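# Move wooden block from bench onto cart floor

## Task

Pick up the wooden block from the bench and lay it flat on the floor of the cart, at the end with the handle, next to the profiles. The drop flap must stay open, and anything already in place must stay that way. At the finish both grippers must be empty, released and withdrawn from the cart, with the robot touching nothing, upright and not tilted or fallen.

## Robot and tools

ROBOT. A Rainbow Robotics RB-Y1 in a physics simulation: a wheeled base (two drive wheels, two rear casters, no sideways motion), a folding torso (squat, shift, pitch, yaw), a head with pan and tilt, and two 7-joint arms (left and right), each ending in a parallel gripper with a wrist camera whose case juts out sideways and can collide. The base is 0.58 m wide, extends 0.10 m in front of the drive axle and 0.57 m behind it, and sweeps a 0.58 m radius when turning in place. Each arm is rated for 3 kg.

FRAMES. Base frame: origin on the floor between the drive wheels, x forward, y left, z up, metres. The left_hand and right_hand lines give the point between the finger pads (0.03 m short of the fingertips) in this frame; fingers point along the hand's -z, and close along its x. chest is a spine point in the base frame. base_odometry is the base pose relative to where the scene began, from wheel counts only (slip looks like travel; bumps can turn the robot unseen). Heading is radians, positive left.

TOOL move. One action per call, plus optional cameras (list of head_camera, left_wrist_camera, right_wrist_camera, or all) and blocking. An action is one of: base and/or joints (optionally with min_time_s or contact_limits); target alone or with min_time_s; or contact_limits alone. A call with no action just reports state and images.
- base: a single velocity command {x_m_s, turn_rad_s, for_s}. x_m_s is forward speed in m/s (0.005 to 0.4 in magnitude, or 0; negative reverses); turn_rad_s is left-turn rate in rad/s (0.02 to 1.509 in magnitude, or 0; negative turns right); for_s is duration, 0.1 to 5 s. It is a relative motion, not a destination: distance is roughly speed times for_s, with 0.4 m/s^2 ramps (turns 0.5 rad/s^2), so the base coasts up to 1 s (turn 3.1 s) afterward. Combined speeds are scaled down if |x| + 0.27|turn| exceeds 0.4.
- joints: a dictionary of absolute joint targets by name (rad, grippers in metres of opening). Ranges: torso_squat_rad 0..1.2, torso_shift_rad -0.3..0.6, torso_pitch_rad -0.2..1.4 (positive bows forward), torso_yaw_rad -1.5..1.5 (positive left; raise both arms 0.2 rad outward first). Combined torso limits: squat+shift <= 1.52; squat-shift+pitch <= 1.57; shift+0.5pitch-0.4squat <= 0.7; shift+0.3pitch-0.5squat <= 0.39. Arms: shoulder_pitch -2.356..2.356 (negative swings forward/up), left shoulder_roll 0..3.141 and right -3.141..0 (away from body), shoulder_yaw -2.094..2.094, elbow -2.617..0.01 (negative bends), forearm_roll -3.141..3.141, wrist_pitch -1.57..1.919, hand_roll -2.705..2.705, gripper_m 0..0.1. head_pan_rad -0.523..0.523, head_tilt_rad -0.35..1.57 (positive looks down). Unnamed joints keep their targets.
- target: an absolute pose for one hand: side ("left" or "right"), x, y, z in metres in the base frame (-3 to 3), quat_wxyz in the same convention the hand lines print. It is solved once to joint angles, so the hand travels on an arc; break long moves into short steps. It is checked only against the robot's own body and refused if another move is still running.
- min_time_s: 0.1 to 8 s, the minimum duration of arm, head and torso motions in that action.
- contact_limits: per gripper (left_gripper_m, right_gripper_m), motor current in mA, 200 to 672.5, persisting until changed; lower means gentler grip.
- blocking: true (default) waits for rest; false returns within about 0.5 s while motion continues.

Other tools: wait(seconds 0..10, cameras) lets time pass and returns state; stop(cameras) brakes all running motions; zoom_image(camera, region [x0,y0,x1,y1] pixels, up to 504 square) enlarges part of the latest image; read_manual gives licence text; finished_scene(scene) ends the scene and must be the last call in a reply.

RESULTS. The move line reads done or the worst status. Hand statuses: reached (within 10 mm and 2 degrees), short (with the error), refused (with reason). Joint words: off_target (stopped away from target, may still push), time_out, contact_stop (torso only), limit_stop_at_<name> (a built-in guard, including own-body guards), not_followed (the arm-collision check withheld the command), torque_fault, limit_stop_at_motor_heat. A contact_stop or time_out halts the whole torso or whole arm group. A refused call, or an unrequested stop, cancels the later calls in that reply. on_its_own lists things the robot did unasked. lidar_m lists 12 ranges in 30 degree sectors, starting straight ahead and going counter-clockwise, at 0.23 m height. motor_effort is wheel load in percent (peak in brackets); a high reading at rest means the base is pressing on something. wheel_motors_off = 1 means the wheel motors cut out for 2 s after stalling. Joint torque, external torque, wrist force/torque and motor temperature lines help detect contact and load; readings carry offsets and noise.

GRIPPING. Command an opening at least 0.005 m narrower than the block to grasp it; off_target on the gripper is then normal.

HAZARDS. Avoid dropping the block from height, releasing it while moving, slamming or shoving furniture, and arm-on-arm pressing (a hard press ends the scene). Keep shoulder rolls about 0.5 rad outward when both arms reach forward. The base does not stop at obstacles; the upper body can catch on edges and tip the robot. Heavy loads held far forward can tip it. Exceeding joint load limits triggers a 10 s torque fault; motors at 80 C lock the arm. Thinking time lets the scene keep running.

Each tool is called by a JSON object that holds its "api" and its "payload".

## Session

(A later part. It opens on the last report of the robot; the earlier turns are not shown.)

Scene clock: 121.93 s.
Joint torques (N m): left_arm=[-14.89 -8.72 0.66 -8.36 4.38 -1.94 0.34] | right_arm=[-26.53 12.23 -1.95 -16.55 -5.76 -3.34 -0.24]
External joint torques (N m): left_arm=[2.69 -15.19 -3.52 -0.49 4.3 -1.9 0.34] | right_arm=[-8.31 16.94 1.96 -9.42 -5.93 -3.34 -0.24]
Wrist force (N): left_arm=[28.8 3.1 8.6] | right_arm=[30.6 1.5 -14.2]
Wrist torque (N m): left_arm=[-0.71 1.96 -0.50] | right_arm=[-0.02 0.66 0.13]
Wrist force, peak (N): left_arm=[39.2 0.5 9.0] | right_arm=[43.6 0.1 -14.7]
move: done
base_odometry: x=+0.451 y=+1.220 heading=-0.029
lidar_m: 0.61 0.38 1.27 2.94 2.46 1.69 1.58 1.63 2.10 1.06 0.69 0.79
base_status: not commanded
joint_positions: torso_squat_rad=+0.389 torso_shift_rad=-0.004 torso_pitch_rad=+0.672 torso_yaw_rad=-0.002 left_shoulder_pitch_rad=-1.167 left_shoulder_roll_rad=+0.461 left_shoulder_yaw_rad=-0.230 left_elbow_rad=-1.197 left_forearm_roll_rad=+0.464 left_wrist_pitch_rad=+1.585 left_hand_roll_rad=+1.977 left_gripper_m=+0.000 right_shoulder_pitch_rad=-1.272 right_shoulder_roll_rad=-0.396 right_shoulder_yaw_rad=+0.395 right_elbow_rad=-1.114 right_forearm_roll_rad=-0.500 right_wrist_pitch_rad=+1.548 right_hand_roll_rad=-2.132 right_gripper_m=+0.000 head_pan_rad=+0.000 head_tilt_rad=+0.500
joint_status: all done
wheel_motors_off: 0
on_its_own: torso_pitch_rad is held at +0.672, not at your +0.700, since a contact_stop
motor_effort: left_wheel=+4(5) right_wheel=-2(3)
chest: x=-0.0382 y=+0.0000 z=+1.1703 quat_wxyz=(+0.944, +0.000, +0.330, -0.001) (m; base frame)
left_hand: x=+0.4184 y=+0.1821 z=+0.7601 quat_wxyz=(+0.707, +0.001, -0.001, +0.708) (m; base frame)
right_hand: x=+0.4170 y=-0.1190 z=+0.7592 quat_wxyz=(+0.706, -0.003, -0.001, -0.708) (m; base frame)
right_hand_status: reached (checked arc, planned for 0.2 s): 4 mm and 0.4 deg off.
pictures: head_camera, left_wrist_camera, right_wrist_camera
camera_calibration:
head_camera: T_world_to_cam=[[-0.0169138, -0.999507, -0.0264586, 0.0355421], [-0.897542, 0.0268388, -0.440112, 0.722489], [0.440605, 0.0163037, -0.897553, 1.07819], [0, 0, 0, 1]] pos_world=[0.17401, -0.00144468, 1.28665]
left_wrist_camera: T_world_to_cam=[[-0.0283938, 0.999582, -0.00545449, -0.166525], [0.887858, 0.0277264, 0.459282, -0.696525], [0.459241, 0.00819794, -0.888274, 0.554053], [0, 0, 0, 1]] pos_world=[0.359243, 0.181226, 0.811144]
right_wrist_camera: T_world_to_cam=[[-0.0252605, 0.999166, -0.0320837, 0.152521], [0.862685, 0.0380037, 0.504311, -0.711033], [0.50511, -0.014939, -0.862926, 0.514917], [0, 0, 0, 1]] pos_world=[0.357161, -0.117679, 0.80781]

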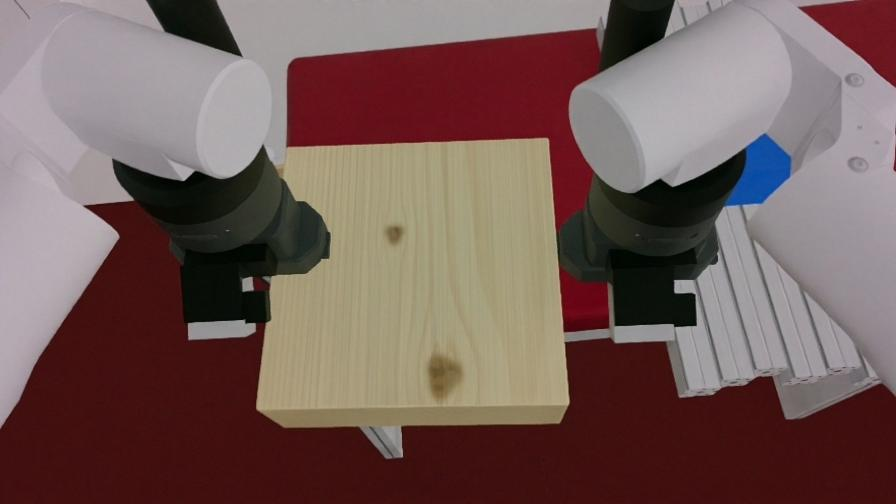

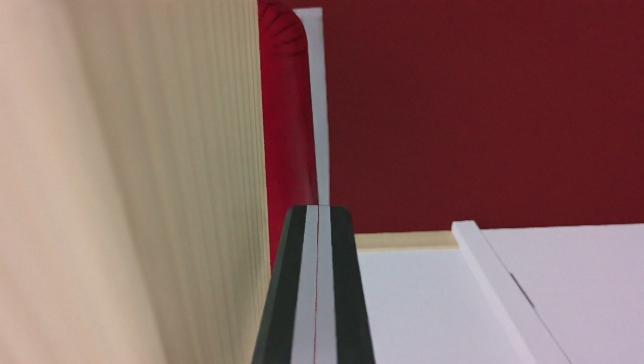

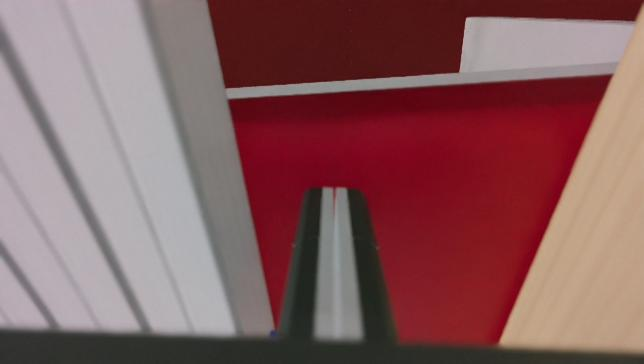

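{"api": "move", "payload": {"target": {"side": "right", "x": 0.417, "y": -0.155, "z": 0.765, "quat_wxyz": [0.7071, 0, 0, -0.7071]}}}

{"api": "move", "payload": {"target": {"side": "left", "x": 0.417, "y": 0.22, "z": 0.765, "quat_wxyz": [0.7071, 0, 0, 0.7071]}, "cameras": ["all"]}}

Scene clock: 150.63 s.
Joint torques (N m): left_arm=[-13.33 -3.24 0.6 -6.82 2.41 -1.27 0.16] | right_arm=[-17.99 -4.97 -5.21 -8.24 -0.15 -0.09 -0.07]
External joint torques (N m): left_arm=[4.26 -9.68 -3.57 1.06 2.33 -1.23 0.16] | right_arm=[-0.49 1.18 -0.83 -1.2 -0.32 -0.09 -0.07]
Wrist force (N): left_arm=[13.3 2.4 6.9] | right_arm=[0.1 -0.3 -4.9]
Wrist torque (N m): left_arm=[-0.72 0.75 0.13] | right_arm=[0.06 0.13 -0.08]
Wrist force, peak (N): left_arm=[30.5 3.0 8.5] | right_arm=[31.6 1.9 -13.3]
move: done
base_odometry: x=+0.451 y=+1.220 heading=-0.029
lidar_m: 0.60 0.36 1.28 2.93 2.46 1.68 1.56 1.63 2.11 1.06 0.70 0.79
base_status: not commanded
joint_positions: torso_squat_rad=+0.389 torso_shift_rad=-0.004 torso_pitch_rad=+0.672 torso_yaw_rad=-0.001 left_shoulder_pitch_rad=-1.167 left_shoulder_roll_rad=+0.460 left_shoulder_yaw_rad=-0.230 left_elbow_rad=-1.197 left_forearm_roll_rad=+0.465 left_wrist_pitch_rad=+1.585 left_hand_roll_rad=+1.977 left_gripper_m=+0.000 right_shoulder_pitch_rad=-1.215 right_shoulder_roll_rad=-0.475 right_shoulder_yaw_rad=+0.355 right_elbow_rad=-1.196 right_forearm_roll_rad=-0.538 right_wrist_pitch_rad=+1.571 right_hand_roll_rad=-2.082 right_gripper_m=+0.000 head_pan_rad=+0.000 head_tilt_rad=+0.500
joint_status: all done
wheel_motors_off: 0
on_its_own: torso_pitch_rad is held at +0.672, not at your +0.700, since a contact_stop
motor_effort: left_wheel=+8(9) right_wheel=-4(7)
chest: x=-0.0383 y=+0.0001 z=+1.1703 quat_wxyz=(+0.944, +0.000, +0.330, -0.001) (m; base frame)
left_hand: x=+0.4183 y=+0.1811 z=+0.7603 quat_wxyz=(+0.707, +0.000, -0.001, +0.707) (m; base frame)
right_hand: x=+0.4170 y=-0.1549 z=+0.7650 quat_wxyz=(+0.707, +0.000, +0.000, -0.707) (m; base frame)
right_hand_status: reached (checked arc, planned for 0.3 s): 0 mm and 0.0 deg off.
pictures: none

Scene clock: 151.37 s.
Joint torques (N m): left_arm=[-15.18 5.61 4.9 -8.55 0.28 -0.06 -0.11] | right_arm=[-17.9 -5.2 -5.64 -7.81 -0.06 0.01 -0.13]
External joint torques (N m): left_arm=[1.69 -2.43 0.3 -0.84 0.21 -0.02 -0.11] | right_arm=[-0.4 0.94 -1.26 -0.77 -0.23 0.01 -0.13]
Wrist force (N): left_arm=[0.4 1.2 -7.9] | right_arm=[0.4 0.0 -4.9]
Wrist torque (N m): left_arm=[-0.24 0.13 0.20] | right_arm=[0.04 0.17 -0.10]
Wrist force, peak (N): left_arm=[14.1 2.2 8.2] | right_arm=[0.2 0.1 -5.3]
move: done
base_odometry: x=+0.451 y=+1.220 heading=-0.029
lidar_m: 0.61 0.37 1.27 2.94 2.47 1.68 1.57 1.63 2.10 1.06 0.71 0.78
base_status: not commanded
joint_positions: torso_squat_rad=+0.389 torso_shift_rad=-0.004 torso_pitch_rad=+0.672 torso_yaw_rad=-0.002 left_shoulder_pitch_rad=-1.121 left_shoulder_roll_rad=+0.532 left_shoulder_yaw_rad=-0.184 left_elbow_rad=-1.237 left_forearm_roll_rad=+0.508 left_wrist_pitch_rad=+1.594 left_hand_roll_rad=+1.916 left_gripper_m=+0.000 right_shoulder_pitch_rad=-1.215 right_shoulder_roll_rad=-0.475 right_shoulder_yaw_rad=+0.355 right_elbow_rad=-1.196 right_forearm_roll_rad=-0.538 right_wrist_pitch_rad=+1.571 right_hand_roll_rad=-2.082 right_gripper_m=+0.000 head_pan_rad=+0.000 head_tilt_rad=+0.500
joint_status: all done
wheel_motors_off: 0
on_its_own: torso_pitch_rad is held at +0.672, not at your +0.700, since a contact_stop
motor_effort: left_wheel=+4(9) right_wheel=-3(6)
chest: x=-0.0381 y=+0.0001 z=+1.1702 quat_wxyz=(+0.944, +0.000, +0.330, -0.001) (m; base frame)
left_hand: x=+0.4172 y=+0.2200 z=+0.7648 quat_wxyz=(+0.707, +0.000, +0.000, +0.707) (m; base frame)
left_hand_status: reached (checked arc, planned for 0.3 s): 0 mm and 0.0 deg off.
right_hand: x=+0.4170 y=-0.1550 z=+0.7648 quat_wxyz=(+0.707, +0.000, +0.000, -0.707) (m; base frame)
pictures: head_camera, left_wrist_camera, right_wrist_camera
camera_calibration:
head_camera: T_world_to_cam=[[-0.0168314, -0.999509, -0.026412, 0.0355655], [-0.897681, 0.0267392, -0.439834, 0.722245], [0.440325, 0.0163065, -0.897691, 1.07815], [0, 0, 0, 1]] pos_world=[0.17421, -0.00134499, 1.28645]
left_wrist_camera: T_world_to_cam=[[-0.0269311, 0.9996, -0.00863167, -0.202647], [0.888, 0.0278879, 0.458996, -0.698619], [0.459054, 0.00469637, -0.888396, 0.559358], [0, 0, 0, 1]] pos_world=[0.358141, 0.219422, 0.815847]
right_wrist_camera: T_world_to_cam=[[-0.0292345, 0.999215, -0.0267229, 0.186209], [0.861636, 0.038743, 0.506047, -0.713209], [0.506685, -0.0082314, -0.862092, 0.518892], [0, 0, 0, 1]] pos_world=[0.357056, -0.15416, 0.813226]

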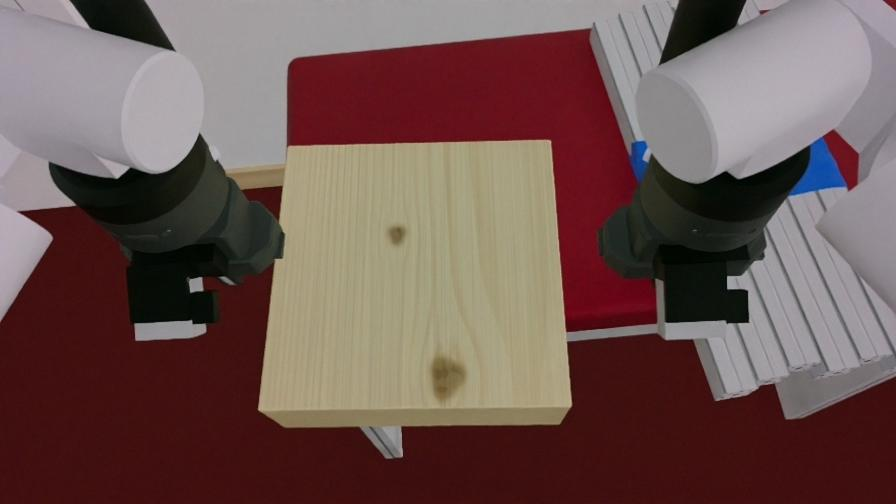

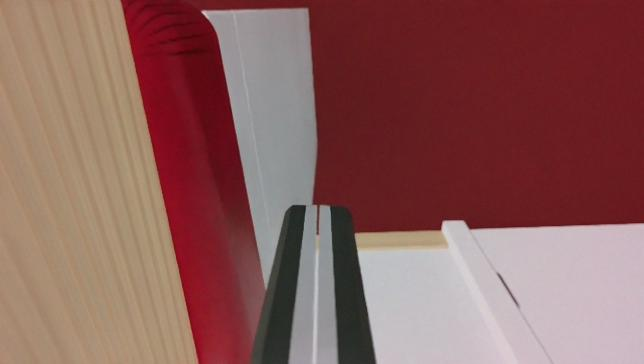

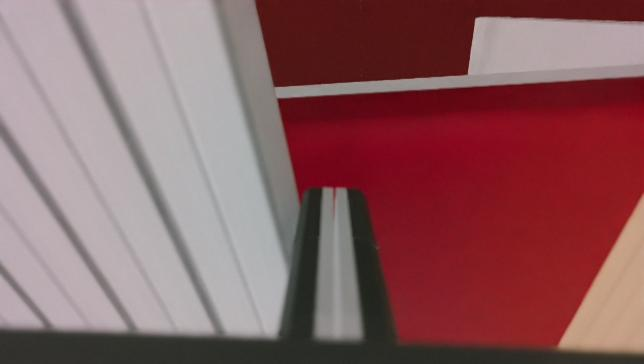

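{"api": "move", "payload": {"target": {"side": "right", "x": 0.38, "y": -0.2, "z": 0.9, "quat_wxyz": [0.7071, 0, 0, -0.7071]}}}

{"api": "move", "payload": {"target": {"side": "left", "x": 0.38, "y": 0.2, "z": 0.9, "quat_wxyz": [0.7071, 0, 0, 0.7071]}}}

{"api": "move", "payload": {"base": {"x_m_s": -0.3, "for_s": 1.6}, "joints": {"torso_squat_rad": 0.2}}}

{"api": "move", "payload": {"base": {"turn_rad_s": -0.8, "for_s": 1.927}}}

{"api": "move", "payload": {"base": {"x_m_s": 0.4, "for_s": 3.25}}}

{"api": "move", "payload": {"base": {"turn_rad_s": 0.8, "for_s": 1.963}, "cameras": ["head_camera"]}}

Scene clock: 157.33 s.
Joint torques (N m): left_arm=[-15.34 6.79 5.02 -7.99 0.14 -0.06 -0.03] | right_arm=[-14.63 -8.41 -8.3 -6.03 0.26 -0.14 -0.02]
External joint torques (N m): left_arm=[1.54 -1.26 0.42 -0.28 0.07 -0.02 -0.03] | right_arm=[0.86 0.85 -1.09 -0.74 0.1 -0.13 -0.02]
Motor temperatures (°C): left_arm=[31 28 32 37 35 33 38] | right_arm=[36 31 32 32 37 37 34]
Wrist force (N): left_arm=[0.7 1.4 -7.0] | right_arm=[0.1 -0.1 -5.3]
Wrist torque (N m): left_arm=[-0.31 0.15 0.18] | right_arm=[0.04 0.12 0.10]
Wrist force, peak (N): left_arm=[0.6 1.3 -8.4] | right_arm=[-4.3 -1.2 -6.5]
move: done
base_odometry: x=+0.451 y=+1.220 heading=-0.029
lidar_m: 0.62 0.38 1.26 2.93 2.45 1.68 1.57 1.62 2.10 1.06 0.71 0.78
base_status: not commanded
joint_positions: torso_squat_rad=+0.389 torso_shift_rad=-0.004 torso_pitch_rad=+0.672 torso_yaw_rad=-0.002 left_shoulder_pitch_rad=-1.121 left_shoulder_roll_rad=+0.531 left_shoulder_yaw_rad=-0.184 left_elbow_rad=-1.237 left_forearm_roll_rad=+0.508 left_wrist_pitch_rad=+1.594 left_hand_roll_rad=+1.916 left_gripper_m=+0.000 right_shoulder_pitch_rad=-1.171 right_shoulder_roll_rad=-0.817 right_shoulder_yaw_rad=+0.326 right_elbow_rad=-1.782 right_forearm_roll_rad=-0.896 right_wrist_pitch_rad=+1.919 right_hand_roll_rad=-2.332 right_gripper_m=+0.000 head_pan_rad=+0.000 head_tilt_rad=+0.500
joint_status: all done
wheel_motors_off: 0
on_its_own: torso_pitch_rad is held at +0.672, not at your +0.700, since a contact_stop
motor_effort: left_wheel=+5(6) right_wheel=-1(5)
chest: x=-0.0380 y=+0.0001 z=+1.1702 quat_wxyz=(+0.944, +0.000, +0.330, -0.001) (m; base frame)
left_hand: x=+0.4172 y=+0.2198 z=+0.7647 quat_wxyz=(+0.707, +0.000, +0.000, +0.707) (m; base frame)
right_hand: x=+0.3800 y=-0.2001 z=+0.8999 quat_wxyz=(+0.707, +0.000, +0.000, -0.707) (m; base frame)
right_hand_status: reached (checked arc, planned for 0.9 s): 0 mm and 0.0 deg off.
pictures: none

Scene clock: 158.53 s.
Joint torques (N m): left_arm=[-14.21 6.83 7.88 -5.5 -0.24 -0.42 -0.15] | right_arm=[-15.12 -8.39 -8.13 -5.83 0.12 -0.03 0.11]
External joint torques (N m): left_arm=[1.68 -2.1 0.19 0.07 -0.34 -0.37 -0.16] | right_arm=[0.36 0.86 -0.92 -0.54 -0.03 -0.02 0.11]
Wrist force (N): left_arm=[0.6 1.7 -7.8] | right_arm=[0.1 -0.2 -4.7]
Wrist torque (N m): left_arm=[-0.31 0.18 0.11] | right_arm=[0.04 0.13 0.09]
Wrist force, peak (N): left_arm=[1.0 1.3 -8.4] | right_arm=[0.1 0.0 -5.5]
move: done
base_odometry: x=+0.451 y=+1.220 heading=-0.029
lidar_m: 0.61 0.37 1.26 2.94 2.46 1.68 1.58 1.63 2.11 1.05 0.71 0.79
base_status: not commanded
joint_positions: torso_squat_rad=+0.389 torso_shift_rad=-0.004 torso_pitch_rad=+0.672 torso_yaw_rad=-0.002 left_shoulder_pitch_rad=-1.168 left_shoulder_roll_rad=+0.823 left_shoulder_yaw_rad=-0.324 left_elbow_rad=-1.786 left_forearm_roll_rad=+0.898 left_wrist_pitch_rad=+1.919 left_hand_roll_rad=+2.336 left_gripper_m=+0.000 right_shoulder_pitch_rad=-1.171 right_shoulder_roll_rad=-0.817 right_shoulder_yaw_rad=+0.326 right_elbow_rad=-1.782 right_forearm_roll_rad=-0.896 right_wrist_pitch_rad=+1.919 right_hand_roll_rad=-2.332 right_gripper_m=+0.000 head_pan_rad=+0.000 head_tilt_rad=+0.500
joint_status: all done
wheel_motors_off: 0
on_its_own: torso_pitch_rad is held at +0.672, not at your +0.700, since a contact_stop
motor_effort: left_wheel=+4(6) right_wheel=-2(3)
chest: x=-0.0380 y=+0.0001 z=+1.1702 quat_wxyz=(+0.944, +0.000, +0.330, -0.001) (m; base frame)
left_hand: x=+0.3801 y=+0.2003 z=+0.8999 quat_wxyz=(+0.707, -0.001, +0.000, +0.707) (m; base frame)
left_hand_status: reached (checked arc, planned for 0.9 s): 0 mm and 0.1 deg off.
right_hand: x=+0.3800 y=-0.2000 z=+0.8998 quat_wxyz=(+0.707, +0.000, +0.000, -0.707) (m; base frame)
pictures: none

Scene clock: 161.33 s.
Joint torques (N m): left_arm=[-14.38 7.17 8.24 -5.54 -0.11 -0.42 -0.12] | right_arm=[-15.65 -8.36 -8.07 -5.85 0.21 0 -0.07]
External joint torques (N m): left_arm=[1.52 -1.76 0.55 0.03 -0.2 -0.37 -0.12] | right_arm=[-0.17 0.89 -0.86 -0.56 0.06 0.01 -0.07]
Wrist force (N): left_arm=[1.4 1.2 -7.8] | right_arm=[0.3 0.1 -5.0]
Wrist torque (N m): left_arm=[-0.32 0.25 0.06] | right_arm=[0.03 0.13 0.12]
Wrist force, peak (N): left_arm=[1.2 1.6 -8.4] | right_arm=[0.4 0.0 -5.6]
move: done
base_odometry: x=-0.029 y=+1.234 heading=-0.028
lidar_m: 0.85 1.49 1.91 4.39 1.71 1.17 1.09 1.14 1.48 3.32 1.26 1.06
base_status: done (sent for 1.6 of 1.6 s)
joint_positions: torso_squat_rad=+0.200 torso_shift_rad=-0.004 torso_pitch_rad=+0.672 torso_yaw_rad=-0.002 left_shoulder_pitch_rad=-1.168 left_shoulder_roll_rad=+0.823 left_shoulder_yaw_rad=-0.325 left_elbow_rad=-1.786 left_forearm_roll_rad=+0.898 left_wrist_pitch_rad=+1.919 left_hand_roll_rad=+2.336 left_gripper_m=+0.000 right_shoulder_pitch_rad=-1.171 right_shoulder_roll_rad=-0.817 right_shoulder_yaw_rad=+0.326 right_elbow_rad=-1.782 right_forearm_roll_rad=-0.896 right_wrist_pitch_rad=+1.919 right_hand_roll_rad=-2.332 right_gripper_m=+0.000 head_pan_rad=+0.000 head_tilt_rad=+0.500
joint_status: all done
wheel_motors_off: 0
on_its_own: torso_pitch_rad is held at +0.672, not at your +0.700, since a contact_stop
motor_effort: left_wheel=+11(40) right_wheel=-8(32)
chest: x=-0.0382 y=+0.0001 z=+1.2086 quat_wxyz=(+0.944, +0.000, +0.330, -0.001) (m; base frame)
left_hand: x=+0.3799 y=+0.2003 z=+0.9384 quat_wxyz=(+0.707, -0.001, +0.000, +0.707) (m; base frame)
right_hand: x=+0.3798 y=-0.2001 z=+0.9382 quat_wxyz=(+0.707, +0.000, +0.000, -0.707) (m; base frame)
pictures: none

Scene clock: 165.20 s.
Joint torques (N m): left_arm=[-14.29 6.84 8.15 -5.49 -0.18 -0.36 -0.22] | right_arm=[-15.53 -8.66 -8.4 -5.8 0.22 -0.06 0.07]
External joint torques (N m): left_arm=[1.6 -2.09 0.47 0.08 -0.27 -0.31 -0.22] | right_arm=[-0.05 0.59 -1.19 -0.5 0.07 -0.06 0.07]
Wrist force (N): left_arm=[0.6 1.1 -7.3] | right_arm=[-0.1 -0.6 -5.1]
Wrist torque (N m): left_arm=[-0.25 0.14 0.05] | right_arm=[0.11 0.12 0.09]
Wrist force, peak (N): left_arm=[1.0 1.3 -8.6] | right_arm=[-0.2 0.1 -5.7]
move: done
base_odometry: x=-0.029 y=+1.234 heading=-1.574
lidar_m: 3.43 1.26 1.07 0.84 1.49 1.93 4.39 1.70 1.17 1.11 1.12 1.45
base_status: done (sent for 1.93 of 1.93 s)
joint_positions: torso_squat_rad=+0.200 torso_shift_rad=-0.004 torso_pitch_rad=+0.672 torso_yaw_rad=-0.002 left_shoulder_pitch_rad=-1.168 left_shoulder_roll_rad=+0.823 left_shoulder_yaw_rad=-0.325 left_elbow_rad=-1.786 left_forearm_roll_rad=+0.898 left_wrist_pitch_rad=+1.919 left_hand_roll_rad=+2.336 left_gripper_m=+0.000 right_shoulder_pitch_rad=-1.171 right_shoulder_roll_rad=-0.817 right_shoulder_yaw_rad=+0.326 right_elbow_rad=-1.782 right_forearm_roll_rad=-0.896 right_wrist_pitch_rad=+1.919 right_hand_roll_rad=-2.332 right_gripper_m=+0.000 head_pan_rad=+0.000 head_tilt_rad=+0.500
joint_status: not commanded
wheel_motors_off: 0
on_its_own: torso_pitch_rad is held at +0.672, not at your +0.700, since a contact_stop
motor_effort: left_wheel=+19(41) right_wheel=-1(31)
chest: x=-0.0382 y=+0.0001 z=+1.2086 quat_wxyz=(+0.944, +0.000, +0.330, -0.001) (m; base frame)
left_hand: x=+0.3799 y=+0.2003 z=+0.9384 quat_wxyz=(+0.707, -0.001, +0.000, +0.707) (m; base frame)
right_hand: x=+0.3799 y=-0.2001 z=+0.9382 quat_wxyz=(+0.707, +0.000, +0.000, -0.707) (m; base frame)
pictures: none

Scene clock: 169.83 s.
Joint torques (N m): left_arm=[-14.2 7.09 8.51 -5.53 -0.19 -0.41 -0.18] | right_arm=[-15.55 -8.74 -8.37 -5.85 0.19 0.15 0.04]
External joint torques (N m): left_arm=[1.69 -1.85 0.82 0.04 -0.29 -0.36 -0.18] | right_arm=[-0.07 0.51 -1.17 -0.55 0.04 0.16 0.04]
Wrist force (N): left_arm=[1.0 1.3 -6.9] | right_arm=[0.6 0.2 -4.8]
Wrist torque (N m): left_arm=[-0.26 0.17 0.10] | right_arm=[-0.03 0.21 0.13]
Wrist force, peak (N): left_arm=[0.4 1.7 -8.5] | right_arm=[0.0 -0.2 -5.7]
move: done
base_odometry: x=-0.033 y=-0.073 heading=-1.574
lidar_m: 3.13 1.10 0.76 0.71 0.75 1.66 4.82 1.57 1.08 1.01 1.03 1.34
base_status: done (sent for 3.27 of 3.27 s)
joint_positions: torso_squat_rad=+0.200 torso_shift_rad=-0.004 torso_pitch_rad=+0.672 torso_yaw_rad=-0.002 left_shoulder_pitch_rad=-1.168 left_shoulder_roll_rad=+0.823 left_shoulder_yaw_rad=-0.325 left_elbow_rad=-1.786 left_forearm_roll_rad=+0.898 left_wrist_pitch_rad=+1.919 left_hand_roll_rad=+2.336 left_gripper_m=+0.000 right_shoulder_pitch_rad=-1.171 right_shoulder_roll_rad=-0.817 right_shoulder_yaw_rad=+0.326 right_elbow_rad=-1.782 right_forearm_roll_rad=-0.896 right_wrist_pitch_rad=+1.919 right_hand_roll_rad=-2.332 right_gripper_m=+0.000 head_pan_rad=+0.000 head_tilt_rad=+0.500
joint_status: not commanded
wheel_motors_off: 0
on_its_own: torso_pitch_rad is held at +0.672, not at your +0.700, since a contact_stop
motor_effort: left_wheel=+0(45) right_wheel=+1(39)
chest: x=-0.0381 y=+0.0001 z=+1.2086 quat_wxyz=(+0.944, +0.000, +0.330, -0.001) (m; base frame)
left_hand: x=+0.3799 y=+0.2002 z=+0.9383 quat_wxyz=(+0.707, +0.000, +0.000, +0.707) (m; base frame)
right_hand: x=+0.3799 y=-0.2001 z=+0.9382 quat_wxyz=(+0.707, +0.000, +0.000, -0.707) (m; base frame)
pictures: none

Scene clock: 173.73 s.
Joint torques (N m): left_arm=[-14.1 6.97 8.25 -5.55 -0.07 -0.37 -0.22] | right_arm=[-15.63 -8.55 -8.18 -5.7 0.21 0.08 0.16]
External joint torques (N m): left_arm=[1.79 -1.96 0.57 0.02 -0.17 -0.33 -0.22] | right_arm=[-0.15 0.71 -0.97 -0.41 0.06 0.08 0.16]
Wrist force (N): left_arm=[1.1 1.4 -6.8] | right_arm=[0.4 0.1 -4.9]
Wrist torque (N m): left_arm=[-0.31 0.19 0.08] | right_arm=[0.00 0.19 0.09]
Wrist force, peak (N): left_arm=[0.8 1.2 -8.4] | right_arm=[0.5 0.2 -5.7]
move: done
base_odometry: x=-0.034 y=-0.073 heading=-0.002
lidar_m: 0.71 0.76 1.66 5.00 1.53 1.07 1.00 1.04 1.36 3.27 1.08 0.78
base_status: done (sent for 1.97 of 1.97 s)
joint_positions: torso_squat_rad=+0.200 torso_shift_rad=-0.004 torso_pitch_rad=+0.672 torso_yaw_rad=-0.002 left_shoulder_pitch_rad=-1.168 left_shoulder_roll_rad=+0.823 left_shoulder_yaw_rad=-0.325 left_elbow_rad=-1.786 left_forearm_roll_rad=+0.898 left_wrist_pitch_rad=+1.919 left_hand_roll_rad=+2.336 left_gripper_m=+0.000 right_shoulder_pitch_rad=-1.171 right_shoulder_roll_rad=-0.817 right_shoulder_yaw_rad=+0.326 right_elbow_rad=-1.782 right_forearm_roll_rad=-0.896 right_wrist_pitch_rad=+1.919 right_hand_roll_rad=-2.332 right_gripper_m=+0.000 head_pan_rad=+0.000 head_tilt_rad=+0.500
joint_status: not commanded
wheel_motors_off: 0
on_its_own: torso_pitch_rad is held at +0.672, not at your +0.700, since a contact_stop
motor_effort: left_wheel=-1(39) right_wheel=+15(37)
chest: x=-0.0381 y=+0.0001 z=+1.2086 quat_wxyz=(+0.944, +0.000, +0.330, -0.001) (m; base frame)
left_hand: x=+0.3799 y=+0.2002 z=+0.9383 quat_wxyz=(+0.707, +0.000, +0.000, +0.707) (m; base frame)
right_hand: x=+0.3799 y=-0.2001 z=+0.9382 quat_wxyz=(+0.707, +0.000, +0.000, -0.707) (m; base frame)
pictures: head_camera
camera_calibration:
head_camera: T_world_to_cam=[[-0.0168364, -0.999509, -0.0264065, 0.0364734], [-0.897819, 0.0267361, -0.439552, 0.738789], [0.440043, 0.0163078, -0.897829, 1.11285], [0, 0, 0, 1]] pos_world=[0.17421, -0.001445, 1.32485]

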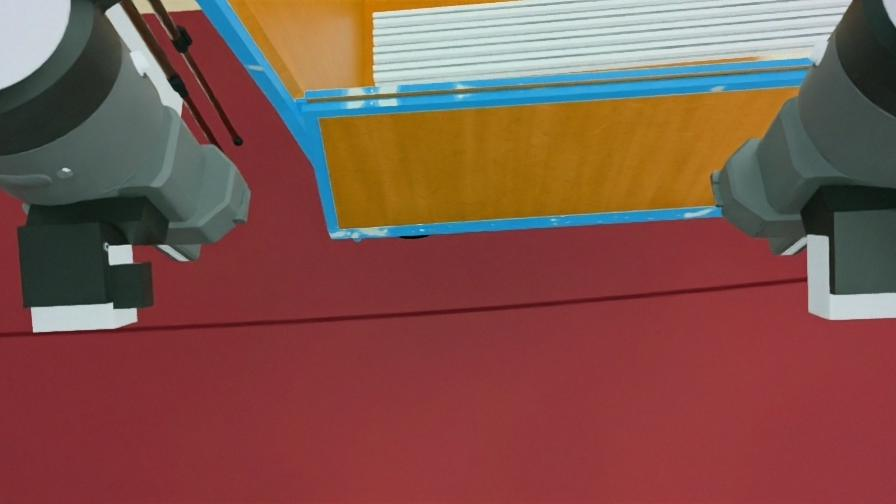

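{"api": "move", "payload": {"base": {"x_m_s": 0.3, "for_s": 1.0}, "joints": {"head_tilt_rad": 0.45}, "cameras": ["head_camera"]}}

Scene clock: 179.23 s.
Joint torques (N m): left_arm=[-14.11 6.99 8.03 -5.45 -0.08 -0.32 -0.28] | right_arm=[-15.71 -8.57 -8.24 -5.86 0.18 0.11 0.08]
External joint torques (N m): left_arm=[1.78 -1.94 0.34 0.13 -0.18 -0.27 -0.28] | right_arm=[-0.23 0.69 -1.03 -0.56 0.03 0.11 0.08]
Wrist force (N): left_arm=[1.0 1.2 -7.2] | right_arm=[0.2 0.2 -4.7]
Wrist torque (N m): left_arm=[-0.29 0.20 0.03] | right_arm=[0.01 0.15 0.10]
Wrist force, peak (N): left_arm=[0.8 1.3 -8.5] | right_arm=[-0.1 0.0 -5.7]
move: done
base_odometry: x=+0.267 y=-0.073 heading=-0.001
lidar_m: 0.42 0.43 0.91 4.02 1.97 1.38 1.29 1.35 1.78 4.25 0.65 0.45
base_status: done (sent for 1 of 1 s)
joint_positions: torso_squat_rad=+0.200 torso_shift_rad=-0.004 torso_pitch_rad=+0.672 torso_yaw_rad=-0.002 left_shoulder_pitch_rad=-1.168 left_shoulder_roll_rad=+0.823 left_shoulder_yaw_rad=-0.325 left_elbow_rad=-1.786 left_forearm_roll_rad=+0.898 left_wrist_pitch_rad=+1.919 left_hand_roll_rad=+2.336 left_gripper_m=+0.000 right_shoulder_pitch_rad=-1.171 right_shoulder_roll_rad=-0.817 right_shoulder_yaw_rad=+0.326 right_elbow_rad=-1.782 right_forearm_roll_rad=-0.896 right_wrist_pitch_rad=+1.919 right_hand_roll_rad=-2.332 right_gripper_m=+0.000 head_pan_rad=+0.000 head_tilt_rad=+0.450
joint_status: all done
wheel_motors_off: 0
on_its_own: torso_pitch_rad is held at +0.672, not at your +0.700, since a contact_stop
motor_effort: left_wheel=+2(34) right_wheel=-2(45)
chest: x=-0.0381 y=+0.0001 z=+1.2086 quat_wxyz=(+0.944, +0.000, +0.330, -0.001) (m; base frame)
left_hand: x=+0.3800 y=+0.2002 z=+0.9383 quat_wxyz=(+0.707, +0.000, +0.000, +0.707) (m; base frame)
right_hand: x=+0.3799 y=-0.2001 z=+0.9381 quat_wxyz=(+0.707, +0.000, +0.000, -0.707) (m; base frame)
pictures: head_camera
camera_calibration:
head_camera: T_world_to_cam=[[-0.0154572, -0.999514, -0.0270794, 0.0372391], [-0.874756, 0.0266361, -0.483831, 0.796232], [0.484317, 0.0162092, -0.874742, 1.07701], [0, 0, 0, 1]] pos_world=[0.175468, -0.00144505, 1.32836]

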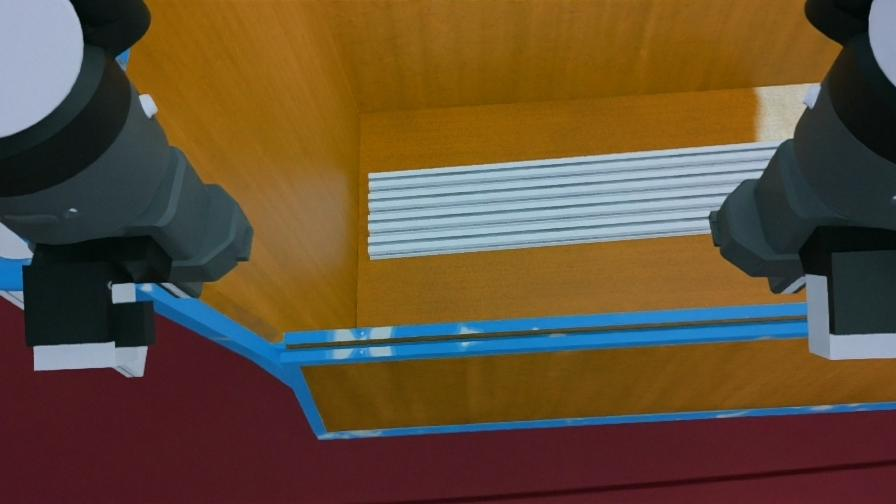

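{"api": "move", "payload": {"base": {"x_m_s": -0.2, "for_s": 0.5}}}

{"api": "move", "payload": {"base": {"turn_rad_s": 0.35, "for_s": 0.8}}}

{"api": "move", "payload": {"base": {"x_m_s": -0.3, "for_s": 1.03}}}

{"api": "move", "payload": {"base": {"turn_rad_s": -0.35, "for_s": 0.72}, "joints": {"torso_squat_rad": 0.05, "torso_shift_rad": 0.0, "torso_pitch_rad": 1.1, "torso_yaw_rad": 0.0, "head_tilt_rad": 0.2}, "cameras": ["head_camera"]}}

Scene clock: 195.07 s.
Joint torques (N m): left_arm=[-14.37 6.96 8.51 -5.46 -0.03 -0.36 -0.16] | right_arm=[-15.99 -8.59 -8.68 -5.79 0.11 0.14 0.19]
External joint torques (N m): left_arm=[1.53 -1.97 0.83 0.11 -0.13 -0.31 -0.16] | right_arm=[-0.51 0.67 -1.47 -0.49 -0.04 0.15 0.19]
Wrist force (N): left_arm=[0.7 0.9 -6.8] | right_arm=[0.3 0.1 -5.4]
Wrist torque (N m): left_arm=[-0.27 0.16 0.06] | right_arm=[0.00 0.15 0.09]
Wrist force, peak (N): left_arm=[0.6 1.6 -8.3] | right_arm=[-0.3 -0.5 -5.5]
move: done
base_odometry: x=+0.166 y=-0.073 heading=-0.002
lidar_m: 0.52 0.53 1.00 4.37 1.81 1.27 1.20 1.24 1.64 3.94 0.79 0.55
base_status: done (sent for 0.5 of 0.5 s)
joint_positions: torso_squat_rad=+0.200 torso_shift_rad=-0.004 torso_pitch_rad=+0.672 torso_yaw_rad=-0.002 left_shoulder_pitch_rad=-1.168 left_shoulder_roll_rad=+0.823 left_shoulder_yaw_rad=-0.325 left_elbow_rad=-1.786 left_forearm_roll_rad=+0.898 left_wrist_pitch_rad=+1.919 left_hand_roll_rad=+2.336 left_gripper_m=+0.000 right_shoulder_pitch_rad=-1.171 right_shoulder_roll_rad=-0.817 right_shoulder_yaw_rad=+0.326 right_elbow_rad=-1.782 right_forearm_roll_rad=-0.896 right_wrist_pitch_rad=+1.919 right_hand_roll_rad=-2.332 right_gripper_m=+0.000 head_pan_rad=+0.000 head_tilt_rad=+0.450
joint_status: not commanded
wheel_motors_off: 0
on_its_own: torso_pitch_rad is held at +0.672, not at your +0.700, since a contact_stop
motor_effort: left_wheel=-4(22) right_wheel=+5(24)
chest: x=-0.0382 y=+0.0001 z=+1.2086 quat_wxyz=(+0.944, +0.000, +0.330, -0.001) (m; base frame)
left_hand: x=+0.3799 y=+0.2002 z=+0.9384 quat_wxyz=(+0.707, +0.000, +0.000, +0.707) (m; base frame)
right_hand: x=+0.3798 y=-0.2001 z=+0.9382 quat_wxyz=(+0.707, +0.000, +0.000, -0.707) (m; base frame)
pictures: none

Scene clock: 196.90 s.
Joint torques (N m): left_arm=[-14.17 7.35 8.18 -5.56 -0.01 -0.44 -0.24] | right_arm=[-15.93 -8.83 -8.29 -5.82 0.16 0.15 0.12]
External joint torques (N m): left_arm=[1.72 -1.58 0.5 0.01 -0.11 -0.39 -0.24] | right_arm=[-0.45 0.42 -1.08 -0.53 0.01 0.16 0.12]
Wrist force (N): left_arm=[1.2 1.3 -7.4] | right_arm=[0.4 0.0 -5.1]
Wrist torque (N m): left_arm=[-0.29 0.19 0.11] | right_arm=[0.04 0.18 0.08]
Wrist force, peak (N): left_arm=[1.6 2.0 -7.9] | right_arm=[-0.2 -0.2 -5.7]
move: done
base_odometry: x=+0.166 y=-0.073 heading=+0.278
lidar_m: 0.53 0.95 1.57 2.62 1.44 1.20 1.20 1.38 2.31 1.15 0.63 0.52
base_status: done (sent for 0.8 of 0.8 s)
joint_positions: torso_squat_rad=+0.200 torso_shift_rad=-0.004 torso_pitch_rad=+0.672 torso_yaw_rad=-0.002 left_shoulder_pitch_rad=-1.168 left_shoulder_roll_rad=+0.823 left_shoulder_yaw_rad=-0.325 left_elbow_rad=-1.786 left_forearm_roll_rad=+0.898 left_wrist_pitch_rad=+1.919 left_hand_roll_rad=+2.336 left_gripper_m=+0.000 right_shoulder_pitch_rad=-1.171 right_shoulder_roll_rad=-0.817 right_shoulder_yaw_rad=+0.326 right_elbow_rad=-1.782 right_forearm_roll_rad=-0.896 right_wrist_pitch_rad=+1.919 right_hand_roll_rad=-2.332 right_gripper_m=+0.000 head_pan_rad=+0.000 head_tilt_rad=+0.450
joint_status: not commanded
wheel_motors_off: 0
on_its_own: torso_pitch_rad is held at +0.672, not at your +0.700, since a contact_stop
motor_effort: left_wheel=-7(43) right_wheel=+7(36)
chest: x=-0.0382 y=+0.0001 z=+1.2086 quat_wxyz=(+0.944, +0.000, +0.330, -0.001) (m; base frame)
left_hand: x=+0.3799 y=+0.2002 z=+0.9384 quat_wxyz=(+0.707, +0.000, +0.000, +0.707) (m; base frame)
right_hand: x=+0.3798 y=-0.2001 z=+0.9382 quat_wxyz=(+0.707, +0.000, +0.000, -0.707) (m; base frame)
pictures: none

Scene clock: 199.13 s.
Joint torques (N m): left_arm=[-14.07 6.91 8.38 -5.28 -0.11 -0.44 -0.19] | right_arm=[-16.13 -8.43 -8.14 -5.78 0.16 -0.04 0.09]
External joint torques (N m): left_arm=[1.82 -2.02 0.69 0.29 -0.21 -0.39 -0.19] | right_arm=[-0.65 0.82 -0.93 -0.48 0.01 -0.04 0.09]
Wrist force (N): left_arm=[1.6 1.3 -7.6] | right_arm=[-0.1 0.2 -4.7]
Wrist torque (N m): left_arm=[-0.32 0.30 0.03] | right_arm=[-0.01 0.11 0.09]
Wrist force, peak (N): left_arm=[1.2 0.7 -8.2] | right_arm=[0.3 0.1 -5.6]
move: done
base_odometry: x=-0.132 y=-0.158 heading=+0.278
lidar_m: 0.82 1.25 3.12 1.95 1.07 0.90 0.90 1.04 1.73 3.59 0.98 0.83
base_status: done (sent for 1.03 of 1.03 s)
joint_positions: torso_squat_rad=+0.200 torso_shift_rad=-0.004 torso_pitch_rad=+0.672 torso_yaw_rad=-0.002 left_shoulder_pitch_rad=-1.168 left_shoulder_roll_rad=+0.823 left_shoulder_yaw_rad=-0.325 left_elbow_rad=-1.786 left_forearm_roll_rad=+0.898 left_wrist_pitch_rad=+1.919 left_hand_roll_rad=+2.336 left_gripper_m=+0.000 right_shoulder_pitch_rad=-1.171 right_shoulder_roll_rad=-0.817 right_shoulder_yaw_rad=+0.326 right_elbow_rad=-1.782 right_forearm_roll_rad=-0.896 right_wrist_pitch_rad=+1.919 right_hand_roll_rad=-2.332 right_gripper_m=+0.000 head_pan_rad=+0.000 head_tilt_rad=+0.450
joint_status: not commanded
wheel_motors_off: 0
on_its_own: torso_pitch_rad is held at +0.672, not at your +0.700, since a contact_stop
motor_effort: left_wheel=+7(40) right_wheel=-7(29)
chest: x=-0.0382 y=+0.0001 z=+1.2086 quat_wxyz=(+0.944, +0.000, +0.330, -0.001) (m; base frame)
left_hand: x=+0.3799 y=+0.2002 z=+0.9384 quat_wxyz=(+0.707, +0.000, +0.000, +0.707) (m; base frame)
right_hand: x=+0.3798 y=-0.2001 z=+0.9382 quat_wxyz=(+0.707, +0.000, +0.000, -0.707) (m; base frame)
pictures: none

Scene clock: 201.33 s.
Joint torques (N m): left_arm=[-8.85 5.72 6 -6.59 0.57 0.33 -0.22] | right_arm=[-9.86 -7.08 -6.44 -6.87 -0.34 0.67 0.02]
External joint torques (N m): left_arm=[0.84 -1.69 0.47 0.14 -0.07 -0.22 -0.22] | right_arm=[-0.57 0.67 -1.21 -0.58 0.02 0.11 0.02]
Wrist force (N): left_arm=[1.3 -1.3 -7.3] | right_arm=[0.4 2.4 -4.7]
Wrist torque (N m): left_arm=[-0.13 0.23 0.06] | right_arm=[-0.11 0.18 0.10]
Wrist force, peak (N): left_arm=[1.1 0.5 -8.2] | right_arm=[0.2 2.6 -4.9]
move: done
base_odometry: x=-0.132 y=-0.158 heading=+0.022
lidar_m: 0.83 0.87 1.77 4.07 1.32 0.95 0.90 0.95 1.26 3.17 1.23 0.86
base_status: done (sent for 0.73 of 0.73 s)
joint_positions: torso_squat_rad=+0.050 torso_shift_rad=+0.000 torso_pitch_rad=+1.100 torso_yaw_rad=+0.000 left_shoulder_pitch_rad=-1.168 left_shoulder_roll_rad=+0.823 left_shoulder_yaw_rad=-0.325 left_elbow_rad=-1.786 left_forearm_roll_rad=+0.898 left_wrist_pitch_rad=+1.919 left_hand_roll_rad=+2.336 left_gripper_m=+0.000 right_shoulder_pitch_rad=-1.171 right_shoulder_roll_rad=-0.817 right_shoulder_yaw_rad=+0.326 right_elbow_rad=-1.782 right_forearm_roll_rad=-0.896 right_wrist_pitch_rad=+1.919 right_hand_roll_rad=-2.332 right_gripper_m=+0.000 head_pan_rad=+0.000 head_tilt_rad=+0.200
joint_status: all done
wheel_motors_off: 0
motor_effort: left_wheel=+16(41) right_wheel=-6(30)
chest: x=+0.0478 y=+0.0001 z=+1.1200 quat_wxyz=(+0.852, +0.000, +0.523, +0.000) (m; base frame)
left_hand: x=+0.3159 y=+0.2010 z=+0.7009 quat_wxyz=(+0.691, +0.150, +0.150, +0.692) (m; base frame)
right_hand: x=+0.3161 y=-0.1993 z=+0.7002 quat_wxyz=(+0.691, -0.150, +0.151, -0.691) (m; base frame)
pictures: head_camera
camera_calibration:
head_camera: T_world_to_cam=[[-0.0189669, -0.999503, -0.0251642, 0.0335734], [-0.946507, 0.0260587, -0.321629, 0.658219], [0.322125, 0.0177178, -0.946531, 0.996455], [0, 0, 0, 1]] pos_world=[0.302663, -0.00125057, 1.15572]

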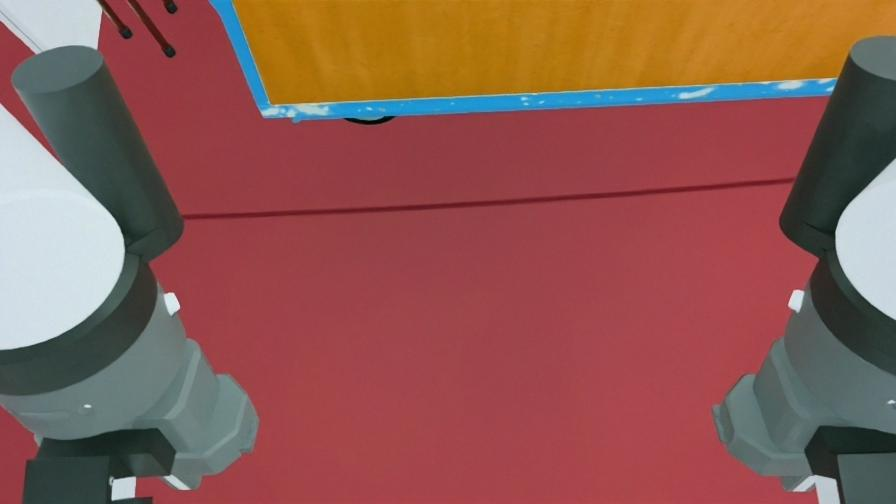

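{"api": "move", "payload": {"target": {"side": "left", "x": 0.55, "y": 0.165, "z": 0.78, "quat_wxyz": [0.7071, 0, 0, 0.7071]}}}

{"api": "move", "payload": {"target": {"side": "left", "x": 0.53, "y": 0.165, "z": 0.70, "quat_wxyz": [0.7071, 0, 0, 0.7071]}}}

{"api": "move", "payload": {"target": {"side": "left", "x": 0.49, "y": 0.165, "z": 0.62, "quat_wxyz": [0.7071, 0, 0, 0.7071]}}}

{"api": "move", "payload": {"target": {"side": "left", "x": 0.45, "y": 0.165, "z": 0.55, "quat_wxyz": [0.7071, 0, 0, 0.7071]}, "cameras": ["head_camera"]}}

Scene clock: 204.73 s.
Joint torques (N m): left_arm=[-16.97 5.9 5.82 -6.02 0.19 -0.24 -0.03] | right_arm=[-9.62 -7.01 -6.6 -6.9 -0.41 0.57 0.12]
External joint torques (N m): left_arm=[2.58 -1.66 -0.33 0.84 0.1 -0.2 -0.03] | right_arm=[-0.33 0.74 -1.36 -0.61 -0.05 0.01 0.12]
Wrist force (N): left_arm=[1.3 1.0 -7.9] | right_arm=[0.2 2.6 -4.4]
Wrist torque (N m): left_arm=[-0.25 0.23 0.14] | right_arm=[-0.09 0.17 0.09]
Wrist force, peak (N): left_arm=[1.3 -0.3 -8.3] | right_arm=[0.3 2.5 -5.0]
move: done
base_odometry: x=-0.132 y=-0.158 heading=+0.022
lidar_m: 0.83 0.86 1.77 4.06 1.33 0.95 0.90 0.95 1.27 3.17 1.21 0.87
base_status: not commanded
joint_positions: torso_squat_rad=+0.050 torso_shift_rad=+0.000 torso_pitch_rad=+1.100 torso_yaw_rad=+0.000 left_shoulder_pitch_rad=-1.749 left_shoulder_roll_rad=+0.750 left_shoulder_yaw_rad=-0.355 left_elbow_rad=-1.324 left_forearm_roll_rad=+0.697 left_wrist_pitch_rad=+1.778 left_hand_roll_rad=+2.143 left_gripper_m=+0.000 right_shoulder_pitch_rad=-1.171 right_shoulder_roll_rad=-0.817 right_shoulder_yaw_rad=+0.326 right_elbow_rad=-1.782 right_forearm_roll_rad=-0.896 right_wrist_pitch_rad=+1.919 right_hand_roll_rad=-2.332 right_gripper_m=+0.000 head_pan_rad=+0.000 head_tilt_rad=+0.200
joint_status: all done
wheel_motors_off: 0
motor_effort: left_wheel=+17(21) right_wheel=-4(6)
chest: x=+0.0478 y=+0.0001 z=+1.1200 quat_wxyz=(+0.853, +0.000, +0.523, +0.000) (m; base frame)
left_hand: x=+0.5501 y=+0.1650 z=+0.7804 quat_wxyz=(+0.707, -0.001, +0.000, +0.707) (m; base frame)
left_hand_status: reached (checked arc, planned for 0.9 s): 0 mm and 0.1 deg off.
right_hand: x=+0.3161 y=-0.1992 z=+0.7002 quat_wxyz=(+0.691, -0.150, +0.151, -0.691) (m; base frame)
pictures: none

Scene clock: 205.53 s.
Joint torques (N m): left_arm=[-16.92 6.17 6.75 -7.17 -0.08 -0.06 -0.29] | right_arm=[-9.58 -7.23 -6.37 -6.7 -0.41 0.7 -0.06]
External joint torques (N m): left_arm=[1.33 -0.92 1.19 -0.07 -0.17 -0.02 -0.29] | right_arm=[-0.3 0.52 -1.13 -0.41 -0.04 0.14 -0.06]
Wrist force (N): left_arm=[1.0 0.7 -7.6] | right_arm=[0.3 2.5 -4.0]
Wrist torque (N m): left_arm=[-0.27 0.22 0.20] | right_arm=[-0.12 0.16 0.08]
Wrist force, peak (N): left_arm=[0.5 2.0 -9.8] | right_arm=[0.4 2.8 -4.8]
move: done
base_odometry: x=-0.132 y=-0.158 heading=+0.022
lidar_m: 0.82 0.86 1.78 4.06 1.32 0.93 0.90 0.93 1.27 3.17 1.22 0.86
base_status: not commanded
joint_positions: torso_squat_rad=+0.050 torso_shift_rad=+0.000 torso_pitch_rad=+1.100 torso_yaw_rad=+0.000 left_shoulder_pitch_rad=-1.637 left_shoulder_roll_rad=+0.695 left_shoulder_yaw_rad=-0.397 left_elbow_rad=-1.220 left_forearm_roll_rad=+0.632 left_wrist_pitch_rad=+1.570 left_hand_roll_rad=+2.114 left_gripper_m=+0.000 right_shoulder_pitch_rad=-1.171 right_shoulder_roll_rad=-0.817 right_shoulder_yaw_rad=+0.326 right_elbow_rad=-1.782 right_forearm_roll_rad=-0.896 right_wrist_pitch_rad=+1.919 right_hand_roll_rad=-2.332 right_gripper_m=+0.000 head_pan_rad=+0.000 head_tilt_rad=+0.200
joint_status: all done
wheel_motors_off: 0
motor_effort: left_wheel=+19(20) right_wheel=-3(8)
chest: x=+0.0478 y=+0.0001 z=+1.1200 quat_wxyz=(+0.853, +0.000, +0.523, +0.000) (m; base frame)
left_hand: x=+0.5299 y=+0.1650 z=+0.7000 quat_wxyz=(+0.707, +0.000, +0.000, +0.707) (m; base frame)
left_hand_status: reached (checked arc, planned for 0.4 s): 0 mm and 0.0 deg off.
right_hand: x=+0.3161 y=-0.1992 z=+0.7002 quat_wxyz=(+0.691, -0.150, +0.151, -0.691) (m; base frame)
pictures: none

Scene clock: 206.33 s.
Joint torques (N m): left_arm=[-14.9 5.09 5.88 -7.37 -0.1 -0.06 -0.19] | right_arm=[-9.76 -7.44 -6.73 -6.88 -0.43 0.83 0.16]
External joint torques (N m): left_arm=[1.18 -1.11 1.16 -0.38 -0.19 -0.02 -0.19] | right_arm=[-0.48 0.31 -1.5 -0.59 -0.07 0.27 0.17]
Wrist force (N): left_arm=[0.7 1.4 -7.6] | right_arm=[0.3 2.3 -4.7]
Wrist torque (N m): left_arm=[-0.29 0.17 0.18] | right_arm=[-0.08 0.19 0.09]
Wrist force, peak (N): left_arm=[1.7 1.9 -9.3] | right_arm=[0.5 3.2 -4.7]
move: done
base_odometry: x=-0.132 y=-0.158 heading=+0.022
lidar_m: 0.82 0.86 1.78 4.07 1.33 0.94 0.89 0.95 1.25 3.17 1.21 0.87
base_status: not commanded
joint_positions: torso_squat_rad=+0.050 torso_shift_rad=+0.000 torso_pitch_rad=+1.100 torso_yaw_rad=+0.000 left_shoulder_pitch_rad=-1.511 left_shoulder_roll_rad=+0.632 left_shoulder_yaw_rad=-0.441 left_elbow_rad=-1.125 left_forearm_roll_rad=+0.566 left_wrist_pitch_rad=+1.356 left_hand_roll_rad=+2.111 left_gripper_m=+0.000 right_shoulder_pitch_rad=-1.171 right_shoulder_roll_rad=-0.817 right_shoulder_yaw_rad=+0.326 right_elbow_rad=-1.782 right_forearm_roll_rad=-0.896 right_wrist_pitch_rad=+1.919 right_hand_roll_rad=-2.332 right_gripper_m=+0.000 head_pan_rad=+0.000 head_tilt_rad=+0.200
joint_status: all done
wheel_motors_off: 0
motor_effort: left_wheel=+19(19) right_wheel=-5(5)
chest: x=+0.0478 y=+0.0001 z=+1.1200 quat_wxyz=(+0.853, +0.000, +0.523, +0.000) (m; base frame)
left_hand: x=+0.4897 y=+0.1650 z=+0.6202 quat_wxyz=(+0.707, +0.000, +0.000, +0.707) (m; base frame)
left_hand_status: reached (checked arc, planned for 0.4 s): 0 mm and 0.0 deg off.
right_hand: x=+0.3161 y=-0.1992 z=+0.7002 quat_wxyz=(+0.691, -0.150, +0.151, -0.691) (m; base frame)
pictures: none

Scene clock: 207.23 s.
Joint torques (N m): left_arm=[-13.2 3.78 4.28 -6.42 -0.11 -0.26 -0.23] | right_arm=[-9.55 -7.54 -6.47 -6.79 -0.37 0.56 0.04]
External joint torques (N m): left_arm=[1.09 -1.27 0.75 -0.02 -0.19 -0.21 -0.23] | right_arm=[-0.26 0.21 -1.23 -0.5 -0.01 0 0.04]
Wrist force (N): left_arm=[0.6 1.5 -7.3] | right_arm=[0.1 2.5 -4.3]
Wrist torque (N m): left_arm=[-0.32 0.16 0.16] | right_arm=[-0.12 0.16 0.06]
Wrist force, peak (N): left_arm=[0.6 3.6 -8.4] | right_arm=[0.2 2.4 -5.1]
move: done
base_odometry: x=-0.132 y=-0.158 heading=+0.022
lidar_m: 0.81 0.86 1.78 4.06 1.33 0.94 0.90 0.95 1.27 3.17 1.21 0.86
base_status: not commanded
joint_positions: torso_squat_rad=+0.050 torso_shift_rad=+0.000 torso_pitch_rad=+1.100 torso_yaw_rad=+0.000 left_shoulder_pitch_rad=-1.446 left_shoulder_roll_rad=+0.548 left_shoulder_yaw_rad=-0.479 left_elbow_rad=-0.938 left_forearm_roll_rad=+0.512 left_wrist_pitch_rad=+1.127 left_hand_roll_rad=+2.089 left_gripper_m=+0.000 right_shoulder_pitch_rad=-1.171 right_shoulder_roll_rad=-0.817 right_shoulder_yaw_rad=+0.326 right_elbow_rad=-1.782 right_forearm_roll_rad=-0.896 right_wrist_pitch_rad=+1.919 right_hand_roll_rad=-2.332 right_gripper_m=+0.000 head_pan_rad=+0.000 head_tilt_rad=+0.200
joint_status: all done
wheel_motors_off: 0
motor_effort: left_wheel=+18(19) right_wheel=-4(7)
chest: x=+0.0478 y=+0.0001 z=+1.1200 quat_wxyz=(+0.853, +0.000, +0.523, +0.000) (m; base frame)
left_hand: x=+0.4496 y=+0.1650 z=+0.5506 quat_wxyz=(+0.707, -0.001, -0.001, +0.707) (m; base frame)
left_hand_status: reached (checked arc, planned for 0.5 s): 1 mm and 0.1 deg off.
right_hand: x=+0.3161 y=-0.1992 z=+0.7002 quat_wxyz=(+0.691, -0.150, +0.151, -0.691) (m; base frame)
pictures: head_camera
camera_calibration:
head_camera: T_world_to_cam=[[-0.0189344, -0.999502, -0.0252601, 0.0336749], [-0.946477, 0.0260605, -0.321716, 0.658249], [0.322214, 0.0178166, -0.946499, 0.996517], [0, 0, 0, 1]] pos_world=[0.302563, -0.00125082, 1.15582]

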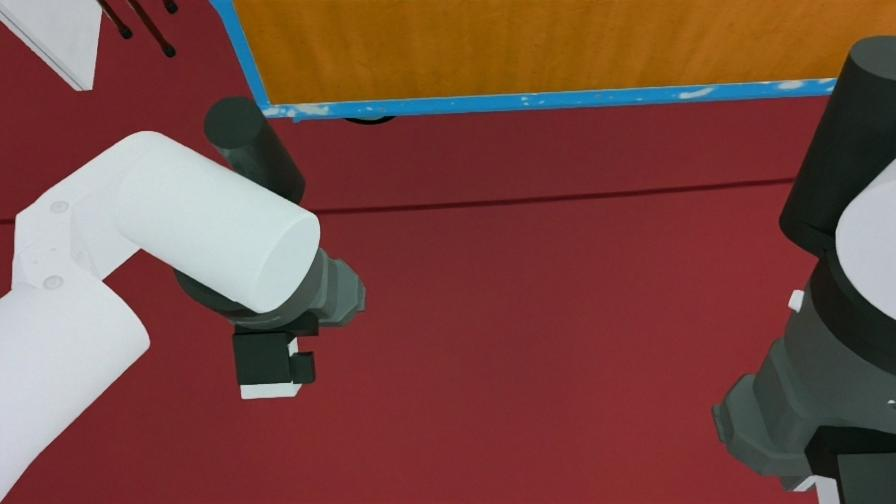

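{"api": "move", "payload": {"target": {"side": "left", "x": 0.41, "y": 0.165, "z": 0.48, "quat_wxyz": [0.7071, 0, 0, 0.7071]}}}

{"api": "move", "payload": {"joints": {"right_shoulder_pitch_rad": -1.446, "right_shoulder_roll_rad": -0.548, "right_shoulder_yaw_rad": 0.479, "right_elbow_rad": -0.938, "right_forearm_roll_rad": -0.512, "right_wrist_pitch_rad": 1.127, "right_hand_roll_rad": -2.089}, "cameras": ["head_camera"]}}

Scene clock: 211.13 s.
Joint torques (N m): left_arm=[-12.15 2.33 1.75 -3.9 -0.09 0.05 -0.13] | right_arm=[-9.65 -7.41 -6.64 -6.94 -0.34 0.58 0.07]
External joint torques (N m): left_arm=[1.48 -0.96 0.42 0.47 -0.14 0.1 -0.13] | right_arm=[-0.36 0.34 -1.4 -0.65 0.02 0.02 0.08]
Wrist force (N): left_arm=[1.0 1.9 -7.0] | right_arm=[0.0 2.5 -4.0]
Wrist torque (N m): left_arm=[-0.41 0.16 0.19] | right_arm=[-0.12 0.11 0.07]
Wrist force, peak (N): left_arm=[1.0 1.5 -8.7] | right_arm=[0.1 2.9 -5.0]
move: done
base_odometry: x=-0.132 y=-0.158 heading=+0.022
lidar_m: 0.82 0.86 1.78 4.07 1.33 0.96 0.90 0.95 1.27 3.17 1.23 0.87
base_status: not commanded
joint_positions: torso_squat_rad=+0.050 torso_shift_rad=+0.000 torso_pitch_rad=+1.100 torso_yaw_rad=+0.000 left_shoulder_pitch_rad=-1.531 left_shoulder_roll_rad=+0.378 left_shoulder_yaw_rad=-0.481 left_elbow_rad=-0.408 left_forearm_roll_rad=+0.515 left_wrist_pitch_rad=+0.753 left_hand_roll_rad=+1.952 left_gripper_m=+0.000 right_shoulder_pitch_rad=-1.171 right_shoulder_roll_rad=-0.817 right_shoulder_yaw_rad=+0.326 right_elbow_rad=-1.782 right_forearm_roll_rad=-0.896 right_wrist_pitch_rad=+1.919 right_hand_roll_rad=-2.332 right_gripper_m=+0.000 head_pan_rad=+0.000 head_tilt_rad=+0.200
joint_status: all done
wheel_motors_off: 0
motor_effort: left_wheel=+18(21) right_wheel=-5(5)
chest: x=+0.0478 y=+0.0001 z=+1.1200 quat_wxyz=(+0.853, +0.000, +0.523, +0.000) (m; base frame)
left_hand: x=+0.4097 y=+0.1648 z=+0.4806 quat_wxyz=(+0.707, -0.003, -0.002, +0.707) (m; base frame)
left_hand_status: reached (checked arc, planned for 0.9 s): 1 mm and 0.4 deg off.
right_hand: x=+0.3161 y=-0.1992 z=+0.7002 quat_wxyz=(+0.691, -0.150, +0.151, -0.691) (m; base frame)
pictures: none

Scene clock: 212.83 s.
Joint torques (N m): left_arm=[-12.03 1.96 1.75 -4.05 0.03 -0.02 -0.2] | right_arm=[-14.51 -5.57 -2.18 -5.91 0.02 0.29 -0.04]
External joint torques (N m): left_arm=[1.6 -1.32 0.42 0.33 -0.02 0.04 -0.2] | right_arm=[-0.76 -0.22 1.06 -0.01 -0.13 0.29 -0.04]
Wrist force (N): left_arm=[1.3 1.7 -7.3] | right_arm=[0.2 0.1 -4.6]
Wrist torque (N m): left_arm=[-0.37 0.25 0.18] | right_arm=[0.01 0.15 -0.07]
Wrist force, peak (N): left_arm=[1.2 2.3 -8.0] | right_arm=[0.7 0.0 -5.7]
move: done
base_odometry: x=-0.132 y=-0.158 heading=+0.022
lidar_m: 0.83 0.85 1.78 4.07 1.34 0.95 0.89 0.94 1.24 3.17 1.20 0.86
base_status: not commanded
joint_positions: torso_squat_rad=+0.050 torso_shift_rad=+0.000 torso_pitch_rad=+1.100 torso_yaw_rad=+0.000 left_shoulder_pitch_rad=-1.531 left_shoulder_roll_rad=+0.378 left_shoulder_yaw_rad=-0.481 left_elbow_rad=-0.407 left_forearm_roll_rad=+0.515 left_wrist_pitch_rad=+0.753 left_hand_roll_rad=+1.952 left_gripper_m=+0.000 right_shoulder_pitch_rad=-1.446 right_shoulder_roll_rad=-0.548 right_shoulder_yaw_rad=+0.479 right_elbow_rad=-0.938 right_forearm_roll_rad=-0.512 right_wrist_pitch_rad=+1.127 right_hand_roll_rad=-2.089 right_gripper_m=+0.000 head_pan_rad=+0.000 head_tilt_rad=+0.200
joint_status: all done
wheel_motors_off: 0
motor_effort: left_wheel=+18(19) right_wheel=-5(7)
chest: x=+0.0477 y=+0.0001 z=+1.1200 quat_wxyz=(+0.853, +0.000, +0.523, +0.000) (m; base frame)
left_hand: x=+0.4097 y=+0.1649 z=+0.4806 quat_wxyz=(+0.707, -0.003, -0.002, +0.707) (m; base frame)
right_hand: x=+0.4494 y=-0.1644 z=+0.5505 quat_wxyz=(+0.707, +0.001, +0.000, -0.707) (m; base frame)
pictures: head_camera
camera_calibration:
head_camera: T_world_to_cam=[[-0.0189336, -0.999501, -0.0252642, 0.0336793], [-0.946467, 0.0260616, -0.321745, 0.65828], [0.322243, 0.0178199, -0.946489, 0.996497], [0, 0, 0, 1]] pos_world=[0.302563, -0.00125082, 1.15582]

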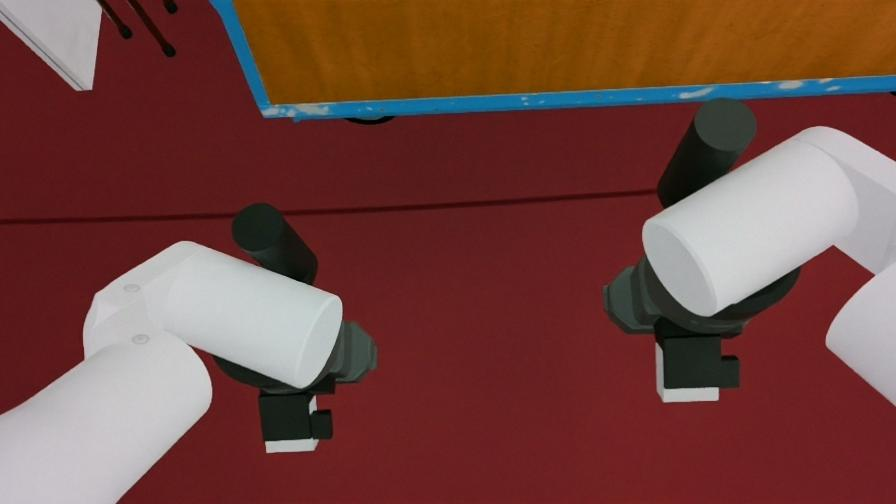

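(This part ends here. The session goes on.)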